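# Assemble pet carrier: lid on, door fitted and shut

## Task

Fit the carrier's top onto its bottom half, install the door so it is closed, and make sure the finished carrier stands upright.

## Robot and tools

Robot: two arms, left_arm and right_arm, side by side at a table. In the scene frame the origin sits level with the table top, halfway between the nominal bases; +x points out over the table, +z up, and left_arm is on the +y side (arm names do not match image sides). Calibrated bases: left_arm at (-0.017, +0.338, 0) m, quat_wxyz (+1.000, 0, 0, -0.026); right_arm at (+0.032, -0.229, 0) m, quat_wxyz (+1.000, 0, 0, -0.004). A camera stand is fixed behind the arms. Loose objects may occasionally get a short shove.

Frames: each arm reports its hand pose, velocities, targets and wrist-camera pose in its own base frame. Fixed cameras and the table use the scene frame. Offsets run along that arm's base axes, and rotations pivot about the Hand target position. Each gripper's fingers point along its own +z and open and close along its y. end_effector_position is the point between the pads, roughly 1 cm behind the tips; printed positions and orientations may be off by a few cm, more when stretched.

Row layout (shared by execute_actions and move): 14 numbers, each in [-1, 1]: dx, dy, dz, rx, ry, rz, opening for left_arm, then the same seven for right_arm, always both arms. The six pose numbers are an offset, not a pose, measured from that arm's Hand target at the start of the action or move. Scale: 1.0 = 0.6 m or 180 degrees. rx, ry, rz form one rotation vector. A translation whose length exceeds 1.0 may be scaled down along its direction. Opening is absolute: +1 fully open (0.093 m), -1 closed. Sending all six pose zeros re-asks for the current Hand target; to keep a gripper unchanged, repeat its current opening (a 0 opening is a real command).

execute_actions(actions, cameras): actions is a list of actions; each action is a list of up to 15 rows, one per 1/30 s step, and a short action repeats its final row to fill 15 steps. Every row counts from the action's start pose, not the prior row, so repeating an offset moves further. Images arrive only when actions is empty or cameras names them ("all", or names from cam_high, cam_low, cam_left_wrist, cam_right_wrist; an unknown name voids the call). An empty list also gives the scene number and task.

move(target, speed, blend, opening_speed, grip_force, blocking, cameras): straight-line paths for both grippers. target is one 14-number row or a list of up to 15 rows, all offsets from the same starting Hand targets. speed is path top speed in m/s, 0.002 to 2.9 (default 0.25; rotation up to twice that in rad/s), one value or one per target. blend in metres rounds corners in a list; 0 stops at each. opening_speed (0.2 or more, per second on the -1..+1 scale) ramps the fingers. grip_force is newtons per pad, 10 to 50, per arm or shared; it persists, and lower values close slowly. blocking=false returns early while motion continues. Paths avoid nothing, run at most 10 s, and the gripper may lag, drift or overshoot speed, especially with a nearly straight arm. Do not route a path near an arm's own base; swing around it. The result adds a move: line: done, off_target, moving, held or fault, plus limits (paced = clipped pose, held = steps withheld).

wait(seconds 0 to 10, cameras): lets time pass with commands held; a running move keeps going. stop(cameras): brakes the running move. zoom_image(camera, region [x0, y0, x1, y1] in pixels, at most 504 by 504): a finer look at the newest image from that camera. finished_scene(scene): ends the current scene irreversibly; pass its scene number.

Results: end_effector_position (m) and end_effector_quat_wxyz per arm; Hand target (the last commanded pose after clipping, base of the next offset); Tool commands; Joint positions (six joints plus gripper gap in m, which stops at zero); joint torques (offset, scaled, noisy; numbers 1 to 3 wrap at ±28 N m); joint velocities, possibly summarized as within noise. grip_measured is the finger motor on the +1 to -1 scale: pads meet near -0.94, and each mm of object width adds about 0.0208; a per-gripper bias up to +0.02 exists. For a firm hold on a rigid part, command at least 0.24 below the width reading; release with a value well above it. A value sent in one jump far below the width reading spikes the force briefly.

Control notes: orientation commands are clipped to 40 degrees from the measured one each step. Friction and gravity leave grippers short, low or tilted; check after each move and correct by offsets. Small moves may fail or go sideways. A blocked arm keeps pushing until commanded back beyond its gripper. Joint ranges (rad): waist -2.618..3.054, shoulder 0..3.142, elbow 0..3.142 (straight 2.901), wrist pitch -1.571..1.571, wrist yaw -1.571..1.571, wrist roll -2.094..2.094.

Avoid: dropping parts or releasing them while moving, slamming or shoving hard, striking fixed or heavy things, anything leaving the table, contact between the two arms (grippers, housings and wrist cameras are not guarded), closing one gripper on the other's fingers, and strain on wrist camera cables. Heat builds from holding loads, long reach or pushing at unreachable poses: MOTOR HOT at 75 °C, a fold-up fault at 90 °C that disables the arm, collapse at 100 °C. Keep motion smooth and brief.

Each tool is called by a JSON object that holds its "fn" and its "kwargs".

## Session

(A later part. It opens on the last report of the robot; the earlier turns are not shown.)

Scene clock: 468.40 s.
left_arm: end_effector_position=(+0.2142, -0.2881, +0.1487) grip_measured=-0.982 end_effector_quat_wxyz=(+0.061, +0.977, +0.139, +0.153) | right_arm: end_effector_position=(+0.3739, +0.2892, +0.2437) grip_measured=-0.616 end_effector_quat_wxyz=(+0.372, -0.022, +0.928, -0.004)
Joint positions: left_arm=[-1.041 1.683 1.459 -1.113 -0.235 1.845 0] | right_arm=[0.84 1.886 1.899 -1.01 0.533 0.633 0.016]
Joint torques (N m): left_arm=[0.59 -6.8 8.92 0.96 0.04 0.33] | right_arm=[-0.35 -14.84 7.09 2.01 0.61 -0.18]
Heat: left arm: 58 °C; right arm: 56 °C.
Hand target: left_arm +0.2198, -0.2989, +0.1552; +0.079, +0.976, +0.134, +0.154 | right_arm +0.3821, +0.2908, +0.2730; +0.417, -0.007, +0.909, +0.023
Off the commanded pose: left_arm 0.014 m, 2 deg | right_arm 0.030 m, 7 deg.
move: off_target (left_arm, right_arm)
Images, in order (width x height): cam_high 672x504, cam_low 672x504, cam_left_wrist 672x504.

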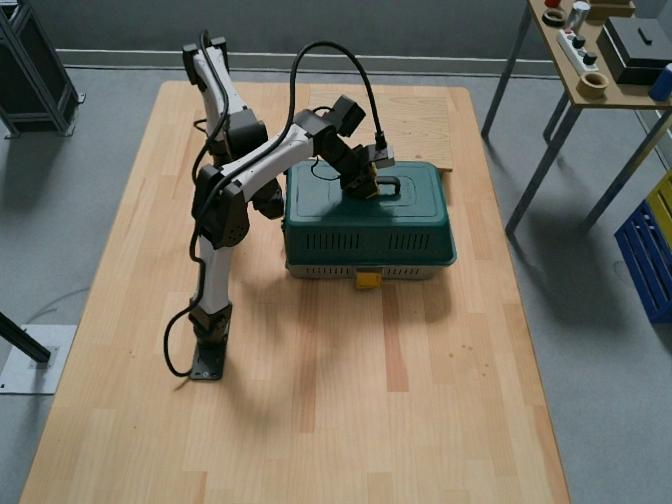

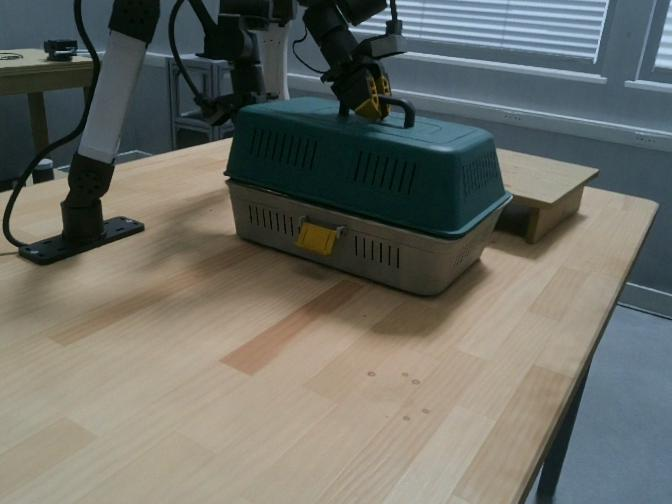

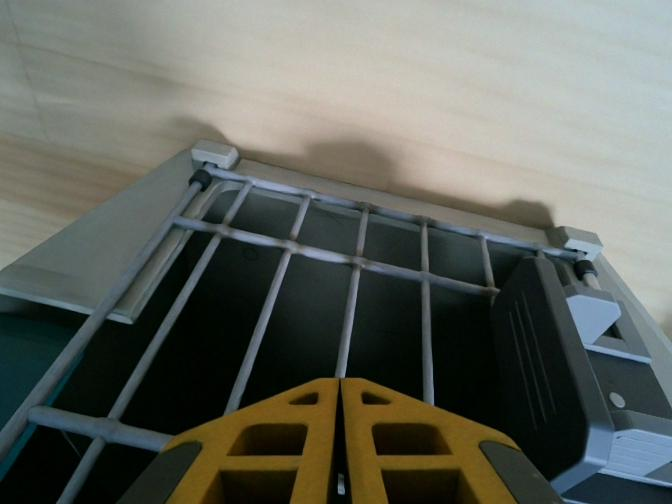

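{"fn": "move", "kwargs": {"target": [0,0,0.0,0,0,0,-1,0.0,0.002,-0.02,0.0,-0.012,0,-1], "speed": 0.04, "cameras": ["cam_low","cam_high"]}}

{"fn": "zoom_image", "kwargs": {"camera": "cam_low", "region": [200, 60, 530, 300]}}

{"fn": "zoom_image", "kwargs": {"camera": "cam_low", "region": [205, 140, 325, 230]}}

{"fn": "zoom_image", "kwargs": {"camera": "cam_high", "region": [265, 150, 325, 280]}}

Scene clock: 473.27 s.
left_arm: end_effector_position=(+0.2142, -0.2881, +0.1487) grip_measured=-0.982 end_effector_quat_wxyz=(+0.061, +0.977, +0.139, +0.153) | right_arm: end_effector_position=(+0.3761, +0.2893, +0.2431) grip_measured=-0.616 end_effector_quat_wxyz=(+0.405, -0.021, +0.914, -0.001)
Joint positions: left_arm=[-1.041 1.683 1.459 -1.113 -0.235 1.845 0] | right_arm=[0.851 1.838 1.787 -0.882 0.578 0.609 0.016]
Joint torques (N m): left_arm=[0.4 -6.87 9.1 0.93 0.06 0.31] | right_arm=[-0.42 -12.96 6.63 2.01 0.44 -0.09]
Heat: left arm: 58 °C; right arm: 56 °C.
Hand target: left_arm +0.2198, -0.2989, +0.1552; +0.079, +0.976, +0.134, +0.154 | right_arm +0.3821, +0.2920, +0.2608; +0.434, -0.007, +0.901, +0.022
Off the commanded pose: left_arm 0.014 m, 2 deg | right_arm 0.019 m, 5 deg.
move: off_target (left_arm, right_arm)
Images, in order (width x height): cam_high 672x504, cam_low 672x504.

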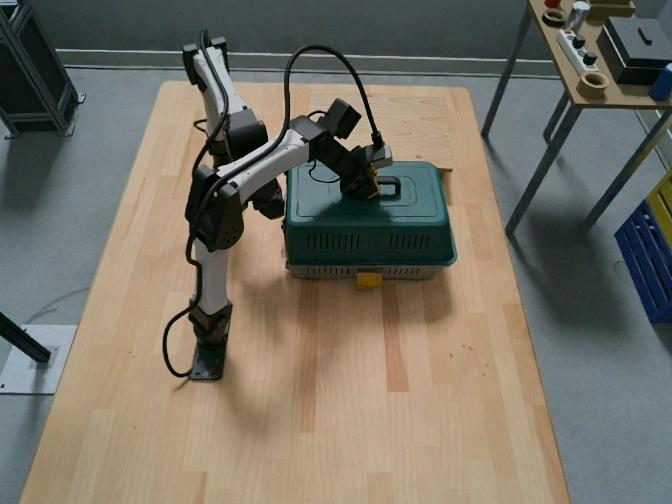

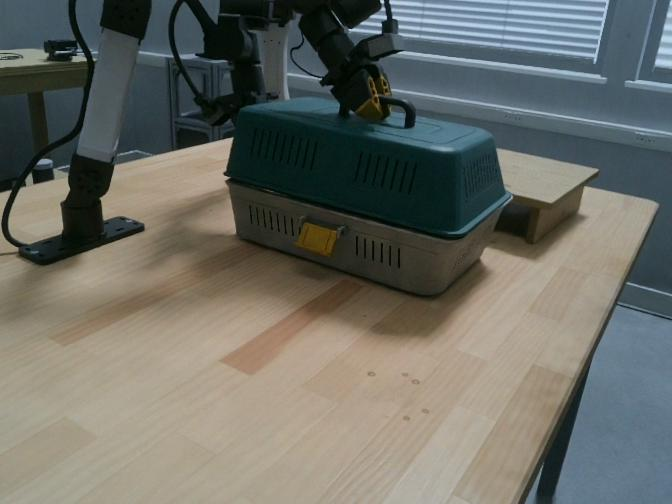

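Scaled by 1.527 from the camera's 672x504 image, which has a finer 960x720 frame.

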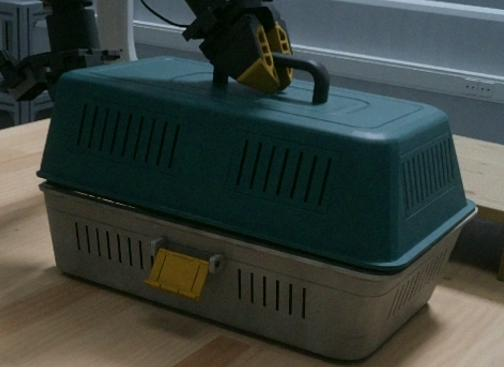

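Scaled by 4.200 from the camera's 672x504 image, which has a finer 960x720 frame.

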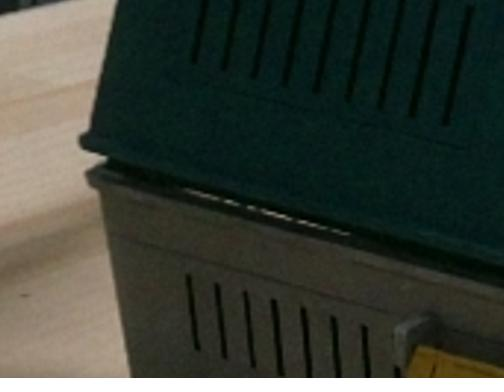

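Scaled by 3.877 from the camera's 672x504 image, which has a finer 960x720 frame.

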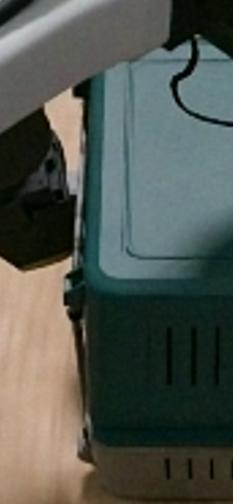

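{"fn": "move", "kwargs": {"target": [0,0,0.0,0,0,0,-1,-0.006,0.0,-0.03,0.0,0,0,-1], "speed": 0.04, "cameras": ["cam_low","cam_high","cam_left_wrist"]}}

{"fn": "zoom_image", "kwargs": {"camera": "cam_low", "region": [205, 140, 325, 230]}}

{"fn": "zoom_image", "kwargs": {"camera": "cam_high", "region": [265, 150, 325, 280]}}

{"fn": "zoom_image", "kwargs": {"camera": "cam_low", "region": [360, 160, 520, 300]}}

Scene clock: 482.03 s.
left_arm: end_effector_position=(+0.2142, -0.2881, +0.1487) grip_measured=-0.982 end_effector_quat_wxyz=(+0.061, +0.977, +0.139, +0.153) | right_arm: end_effector_position=(+0.3771, +0.2895, +0.2423) grip_measured=-0.617 end_effector_quat_wxyz=(+0.429, -0.017, +0.903, +0.005)
Joint positions: left_arm=[-1.041 1.683 1.459 -1.113 -0.235 1.845 0] | right_arm=[0.858 1.802 1.702 -0.779 0.607 0.595 0.016]
Joint torques (N m): left_arm=[0.5 -6.91 8.94 0.93 0.07 0.34] | right_arm=[-0.46 -11.03 5.74 1.82 0.18 0.1]
Heat: left arm: 58 °C; right arm: 55 °C.
Hand target: left_arm +0.2198, -0.2989, +0.1552; +0.079, +0.976, +0.134, +0.154 | right_arm +0.3785, +0.2920, +0.2429; +0.434, -0.008, +0.901, +0.022
Off the commanded pose: left_arm 0.014 m, 2 deg | right_arm 0.003 m, 2 deg.
move: off_target (left_arm)
Images, in order (width x height): cam_high 672x504, cam_low 672x504, cam_left_wrist 672x504.

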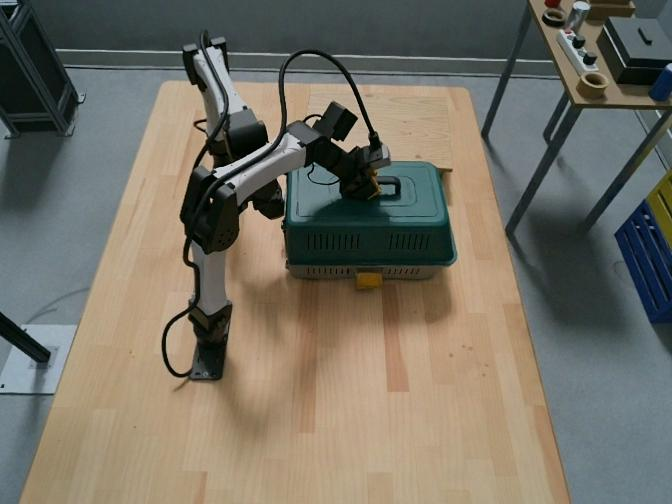

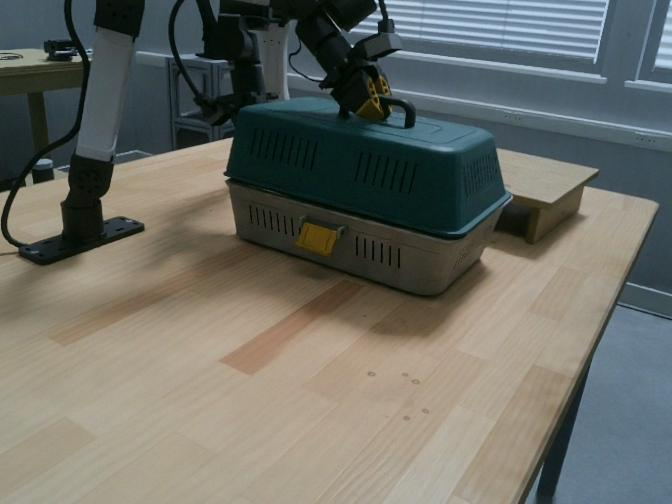

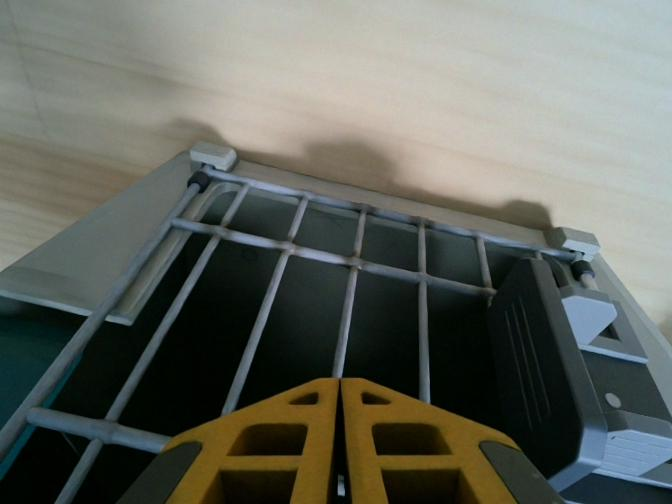

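Scaled by 4.200 from the camera's 672x504 image, which has a finer 960x720 frame.

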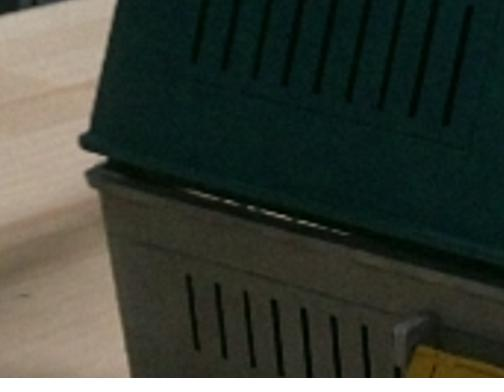

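Scaled by 3.877 from the camera's 672x504 image, which has a finer 960x720 frame.

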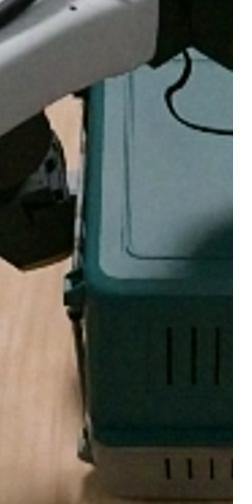

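Scaled by 3.150 from the camera's 672x504 image, which has a finer 960x720 frame.

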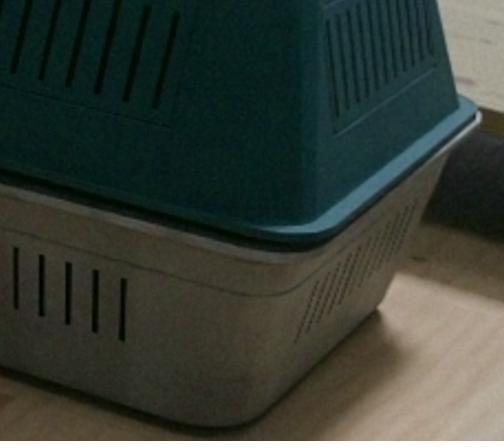

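{"fn": "move", "kwargs": {"target": [[0,0,0.0,0,0,0,-1,0.008,0.01,0.022,0.0,0.01,0,-1],[0,0,0.0,0,0,0,-1,0.008,0.01,-0.01,0.0,0.01,0,-1]], "speed": 0.04, "cameras": ["cam_low","cam_high","cam_left_wrist"]}}

{"fn": "zoom_image", "kwargs": {"camera": "cam_low", "region": [205, 140, 325, 230]}}

{"fn": "zoom_image", "kwargs": {"camera": "cam_high", "region": [265, 150, 325, 280]}}

{"fn": "zoom_image", "kwargs": {"camera": "cam_low", "region": [360, 160, 520, 300]}}

Scene clock: 488.40 s.
left_arm: end_effector_position=(+0.2142, -0.2881, +0.1487) grip_measured=-0.982 end_effector_quat_wxyz=(+0.061, +0.977, +0.139, +0.153) | right_arm: end_effector_position=(+0.3792, +0.2943, +0.2366) grip_measured=-0.617 end_effector_quat_wxyz=(+0.414, -0.014, +0.910, +0.007)
Joint positions: left_arm=[-1.041 1.683 1.459 -1.113 -0.235 1.845 0] | right_arm=[0.855 1.837 1.746 -0.816 0.585 0.617 0.016]
Joint torques (N m): left_arm=[0.55 -6.82 9.06 0.95 0.06 0.32] | right_arm=[-0.72 -10.32 6.58 1.8 0.19 -0.01]
Heat: left arm: 59 °C; right arm: 53 °C.
Hand target: left_arm +0.2198, -0.2989, +0.1552; +0.079, +0.976, +0.134, +0.154 | right_arm +0.3834, +0.2979, +0.2368; +0.420, -0.007, +0.907, +0.022
Off the commanded pose: left_arm 0.014 m, 2 deg | right_arm 0.006 m, 2 deg.
move: off_target (left_arm)
Images, in order (width x height): cam_high 672x504, cam_low 672x504, cam_left_wrist 672x504.

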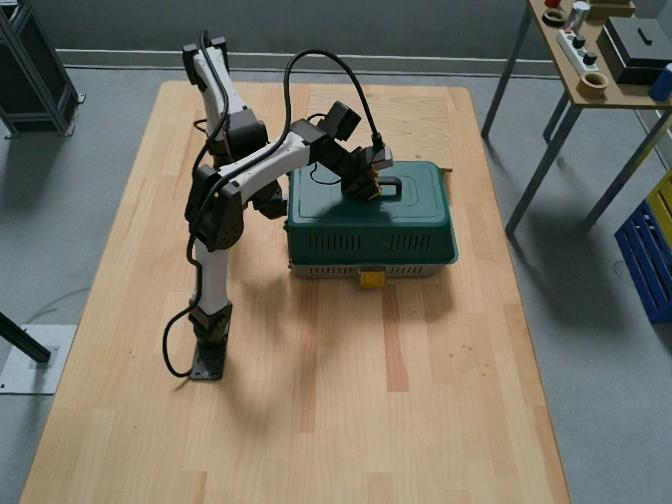

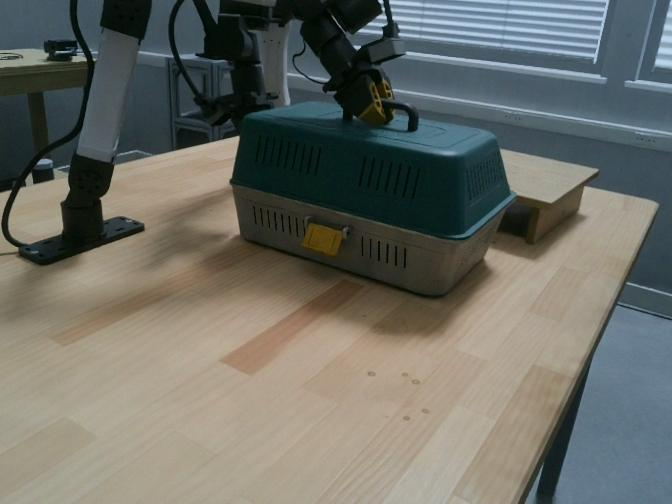

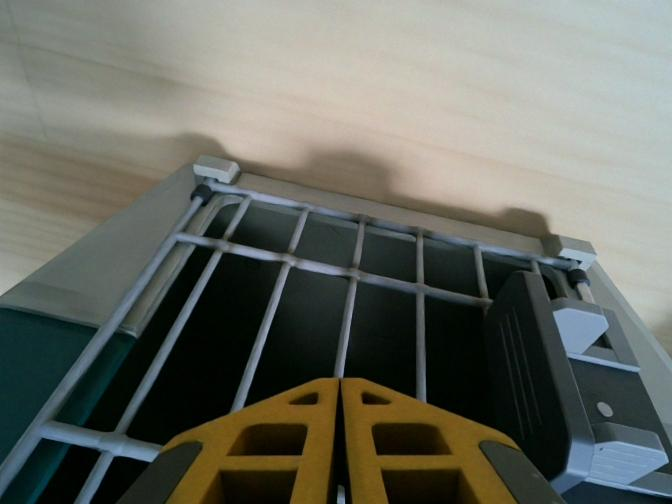

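Scaled by 4.200 from the camera's 672x504 image, which has a finer 960x720 frame.

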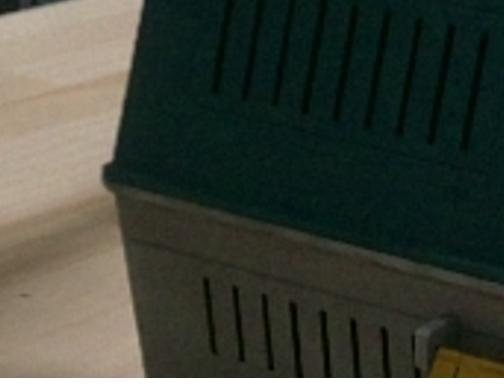

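Scaled by 3.877 from the camera's 672x504 image, which has a finer 960x720 frame.

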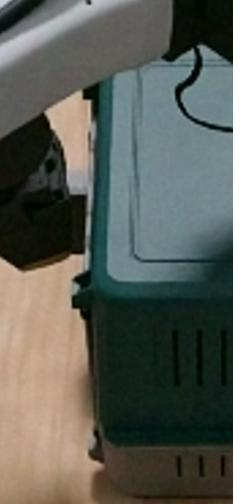

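Scaled by 3.150 from the camera's 672x504 image, which has a finer 960x720 frame.

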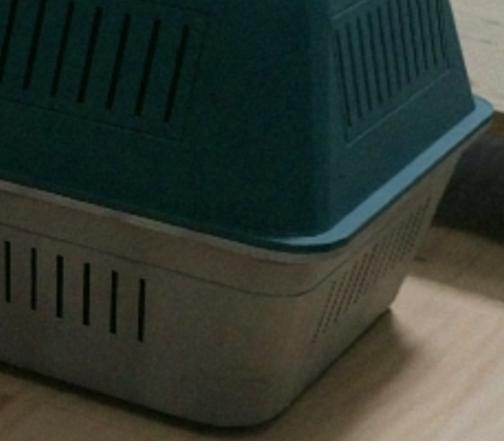

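{"fn": "move", "kwargs": {"target": [[-0.1,0,0.0,0,0,0,-1,0,0,0,0,0,0,-1],[-0.17,0,0.08,0,0,0,-1,0,0,0,0,0,0,-1]], "speed": 0.1, "blend": 0.02, "cameras": ["cam_low","cam_high","cam_left_wrist"]}}

{"fn": "zoom_image", "kwargs": {"camera": "cam_high", "region": [265, 150, 325, 280]}}

Scene clock: 497.90 s.
left_arm: end_effector_position=(+0.1171, -0.2982, +0.1849) grip_measured=-0.982 end_effector_quat_wxyz=(+0.055, +0.980, +0.126, +0.146) | right_arm: end_effector_position=(+0.3792, +0.2943, +0.2366) grip_measured=-0.617 end_effector_quat_wxyz=(+0.414, -0.014, +0.910, +0.007)
Joint positions: left_arm=[-1.342 1.626 1.55 -1.352 -0.28 1.564 0] | right_arm=[0.855 1.837 1.746 -0.816 0.585 0.617 0.016]
Joint torques (N m): left_arm=[-0.16 -9.84 8.66 0.48 -0.24 0.03] | right_arm=[-0.69 -10.36 6.6 1.81 0.19 0]
Heat: left arm: 59 °C; right arm: 52 °C.
Hand target: left_arm +0.1178, -0.2989, +0.2032; +0.079, +0.976, +0.134, +0.154 | right_arm +0.3834, +0.2979, +0.2368; +0.420, -0.007, +0.907, +0.022
Off the commanded pose: left_arm 0.018 m, 3 deg | right_arm 0.006 m, 2 deg.
move: off_target (left_arm)
Images, in order (width x height): cam_high 672x504, cam_low 672x504, cam_left_wrist 672x504.

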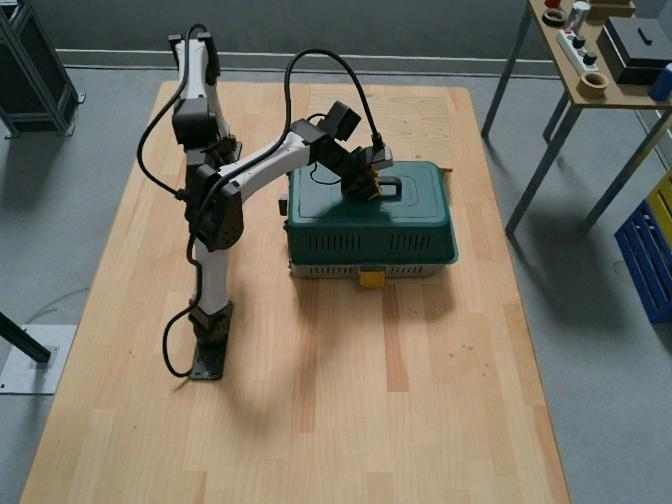

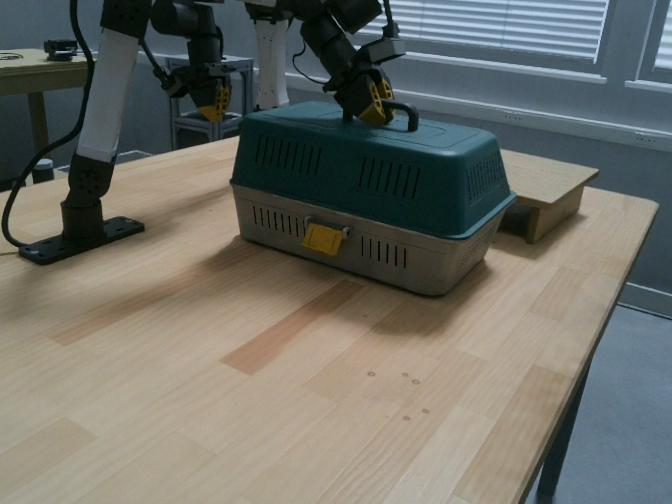

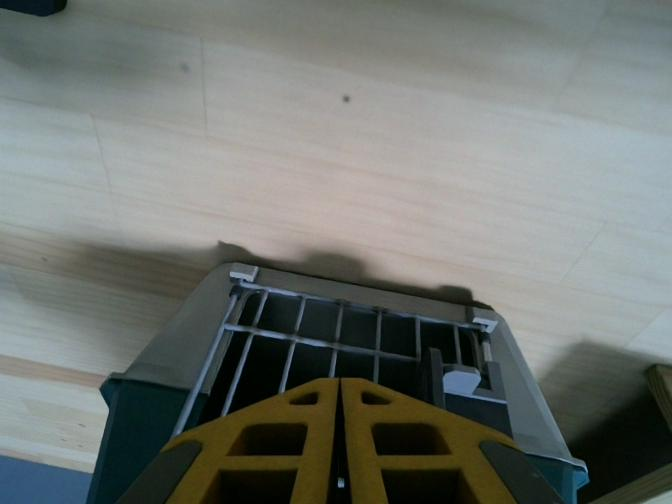

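Scaled by 3.877 from the camera's 672x504 image, which has a finer 960x720 frame.

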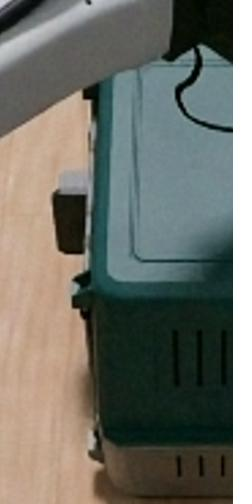

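{"fn": "move", "kwargs": {"target": [[0,0,0,0,0,0,-1,-0.003,-0.003,-0.002,0,0,0,-0.1],[0,0,0,0,0,0,-1,-0.03,0,0.07,0,0,0,-0.1],[-0.02,0.15,0.12,0,0,0,-1,-0.1,0,0.2,0,0,0,-0.1]], "speed": 0.1, "opening_speed": 0.5, "cameras": ["all"]}}

Scene clock: 505.90 s.
left_arm: end_effector_position=(+0.1055, -0.2123, +0.2742) grip_measured=-0.982 end_effector_quat_wxyz=(+0.134, +0.969, +0.132, +0.160) | right_arm: end_effector_position=(+0.3232, +0.2972, +0.3510) grip_measured=-0.103 end_effector_quat_wxyz=(+0.414, -0.015, +0.910, +0.017)
Joint positions: left_arm=[-1.307 1.278 1.589 -1.564 -0.28 1.61 0] | right_arm=[0.975 1.937 2.396 -1.419 0.641 0.733 0.04]
Joint torques (N m): left_arm=[0.51 -3.96 5.3 0.87 -0.1 0.36] | right_arm=[0.1 -8.88 8.92 1.28 0.47 0.06]
Heat: left arm: 59 °C; right arm: 51 °C.
Hand target: left_arm +0.1058, -0.2089, +0.2752; +0.080, +0.976, +0.134, +0.154 | right_arm +0.3234, +0.2979, +0.3569; +0.420, -0.007, +0.907, +0.022
Off the commanded pose: left_arm 0.004 m, 6 deg | right_arm 0.006 m, 1 deg.
joint sent to its limit (left arm) — joint 4 (wrist pitch), lower limit. The joint targets are off in orientation, not in position.
move: off_target (left_arm)

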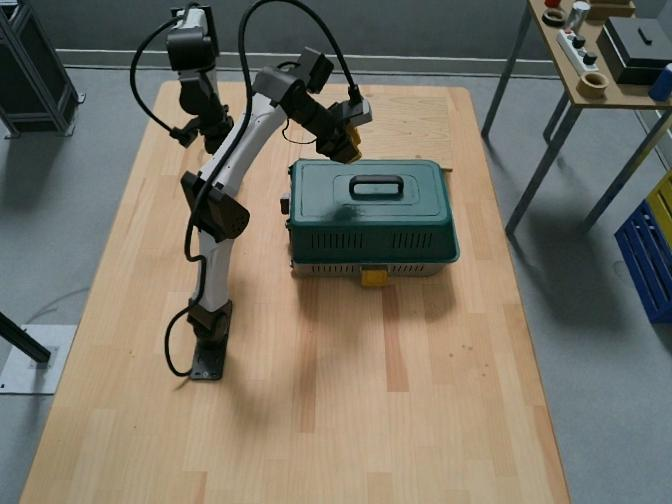

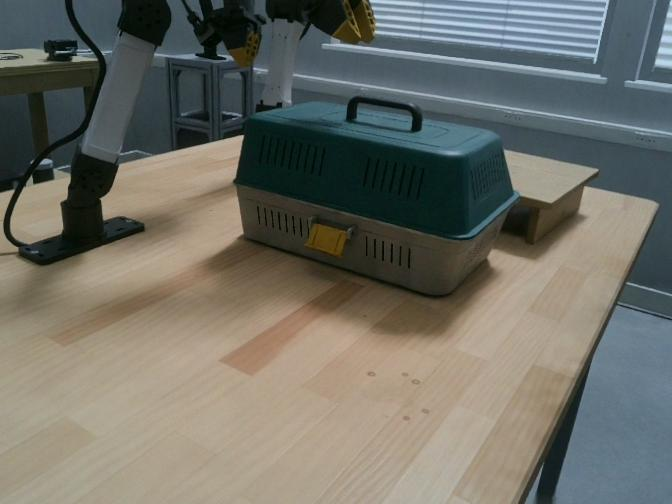

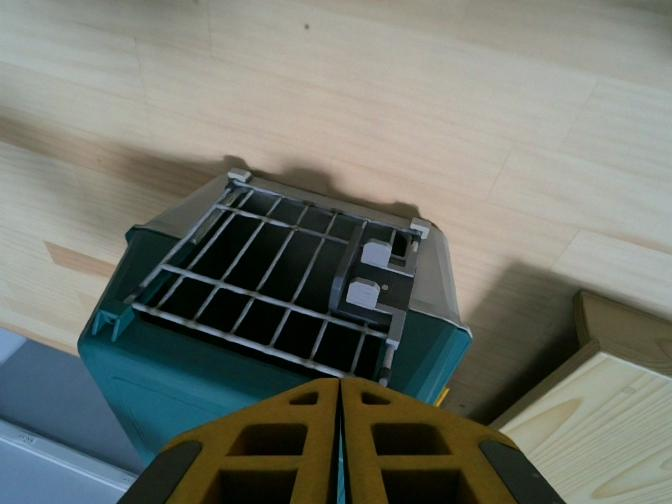

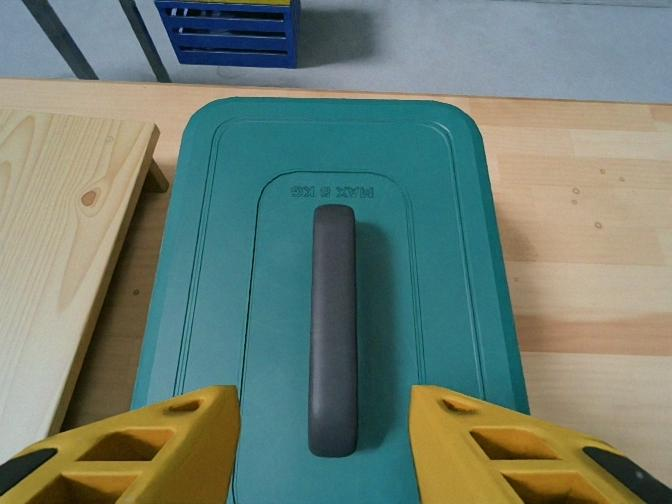

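{"fn": "zoom_image", "kwargs": {"camera": "cam_left_wrist", "region": [70, 150, 470, 420]}}

{"fn": "zoom_image", "kwargs": {"camera": "cam_left_wrist", "region": [320, 200, 460, 400]}}

{"fn": "zoom_image", "kwargs": {"camera": "cam_left_wrist", "region": [70, 220, 210, 350]}}

{"fn": "zoom_image", "kwargs": {"camera": "cam_low", "region": [220, 80, 540, 310]}}

{"fn": "zoom_image", "kwargs": {"camera": "cam_high", "region": [270, 150, 340, 290]}}

Scaled by 1.260 from the camera's 672x504 image, which has a finer 960x720 frame.

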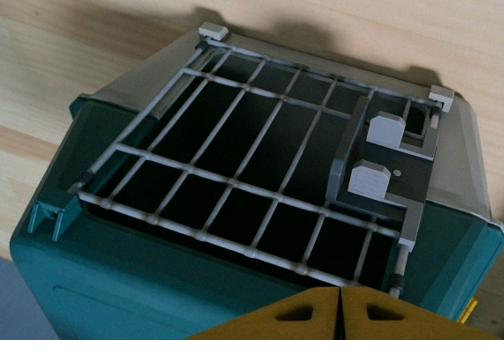

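Scaled by 2.520 from the camera's 672x504 image, which has a finer 960x720 frame.

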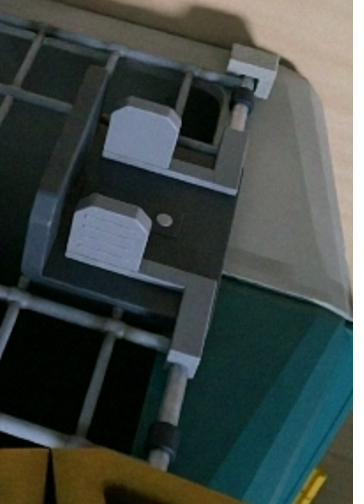

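Scaled by 3.600 from the camera's 672x504 image, which has a finer 960x720 frame.

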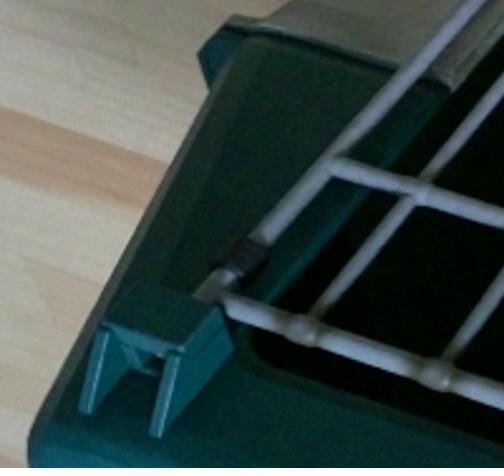

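Scaled by 1.575 from the camera's 672x504 image, which has a finer 960x720 frame.

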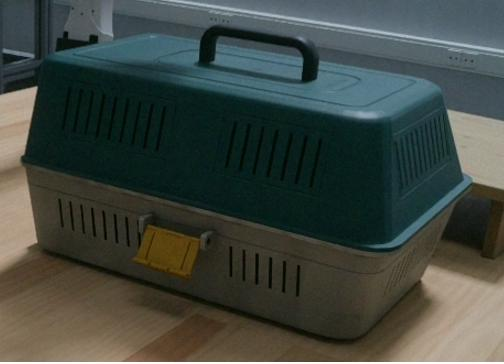

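Scaled by 3.600 from the camera's 672x504 image, which has a finer 960x720 frame.

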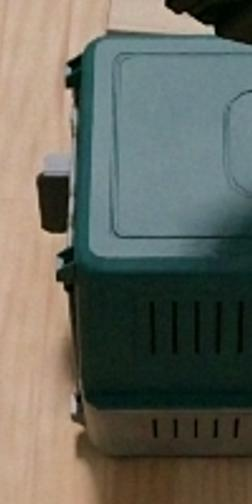

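{"fn": "move", "kwargs": {"target": [-0.02,0.1,0.03,0,0,0,-1,-0.1,-0.2,0.08,0,0,0,0], "cameras": ["cam_left_wrist"]}}

{"fn": "zoom_image", "kwargs": {"camera": "cam_left_wrist", "region": [50, 150, 450, 450]}}

Scene clock: 512.60 s.
left_arm: end_effector_position=(+0.0957, -0.1488, +0.2953) grip_measured=-0.982 end_effector_quat_wxyz=(+0.213, +0.954, +0.120, +0.173) | right_arm: end_effector_position=(+0.2631, +0.1779, +0.4100) grip_measured=-0.003 end_effector_quat_wxyz=(+0.427, +0.000, +0.904, +0.030)
Joint positions: left_arm=[-1.224 0.975 1.48 -1.569 -0.236 1.729 0] | right_arm=[0.903 1.533 2.186 -1.536 0.61 0.678 0.045]
Joint torques (N m): left_arm=[0.59 -0.25 4.44 1.33 0.08 0.32] | right_arm=[-0.58 -4.62 4.51 1.38 0.26 -0.15]
Heat: left arm: 58 °C; right arm: 50 °C.
Hand target: left_arm +0.0938, -0.1488, +0.2932; +0.079, +0.976, +0.134, +0.154 | right_arm +0.2634, +0.1778, +0.4049; +0.420, -0.007, +0.907, +0.022
Off the commanded pose: left_arm 0.003 m, 16 deg | right_arm 0.005 m, 1 deg.
joint sent to its limit (left arm) — joint 4 (wrist pitch), lower limit. The joint targets are off in orientation, not in position.
move: off_target (left_arm)
Images, in order (width x height): cam_left_wrist 672x504.

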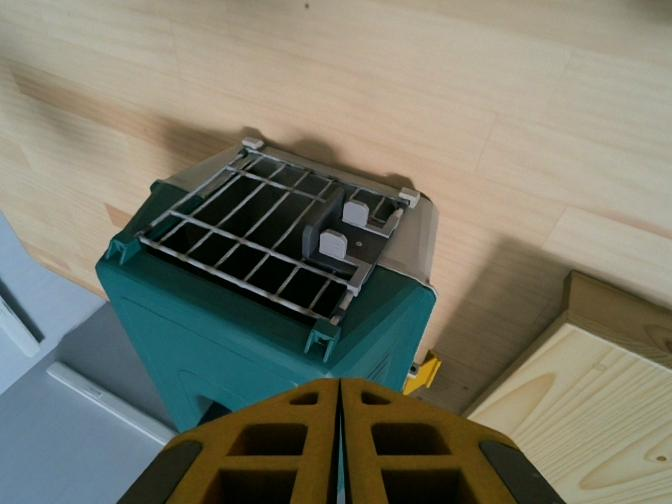

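Scaled by 1.260 from the camera's 672x504 image, which has a finer 960x720 frame.

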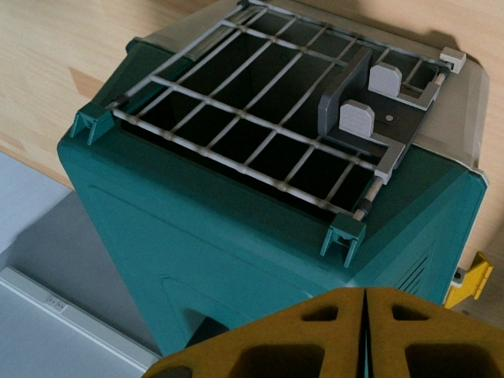

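{"fn": "finished_scene", "kwargs": {"scene": 1}}

The scene is finished: the task was done.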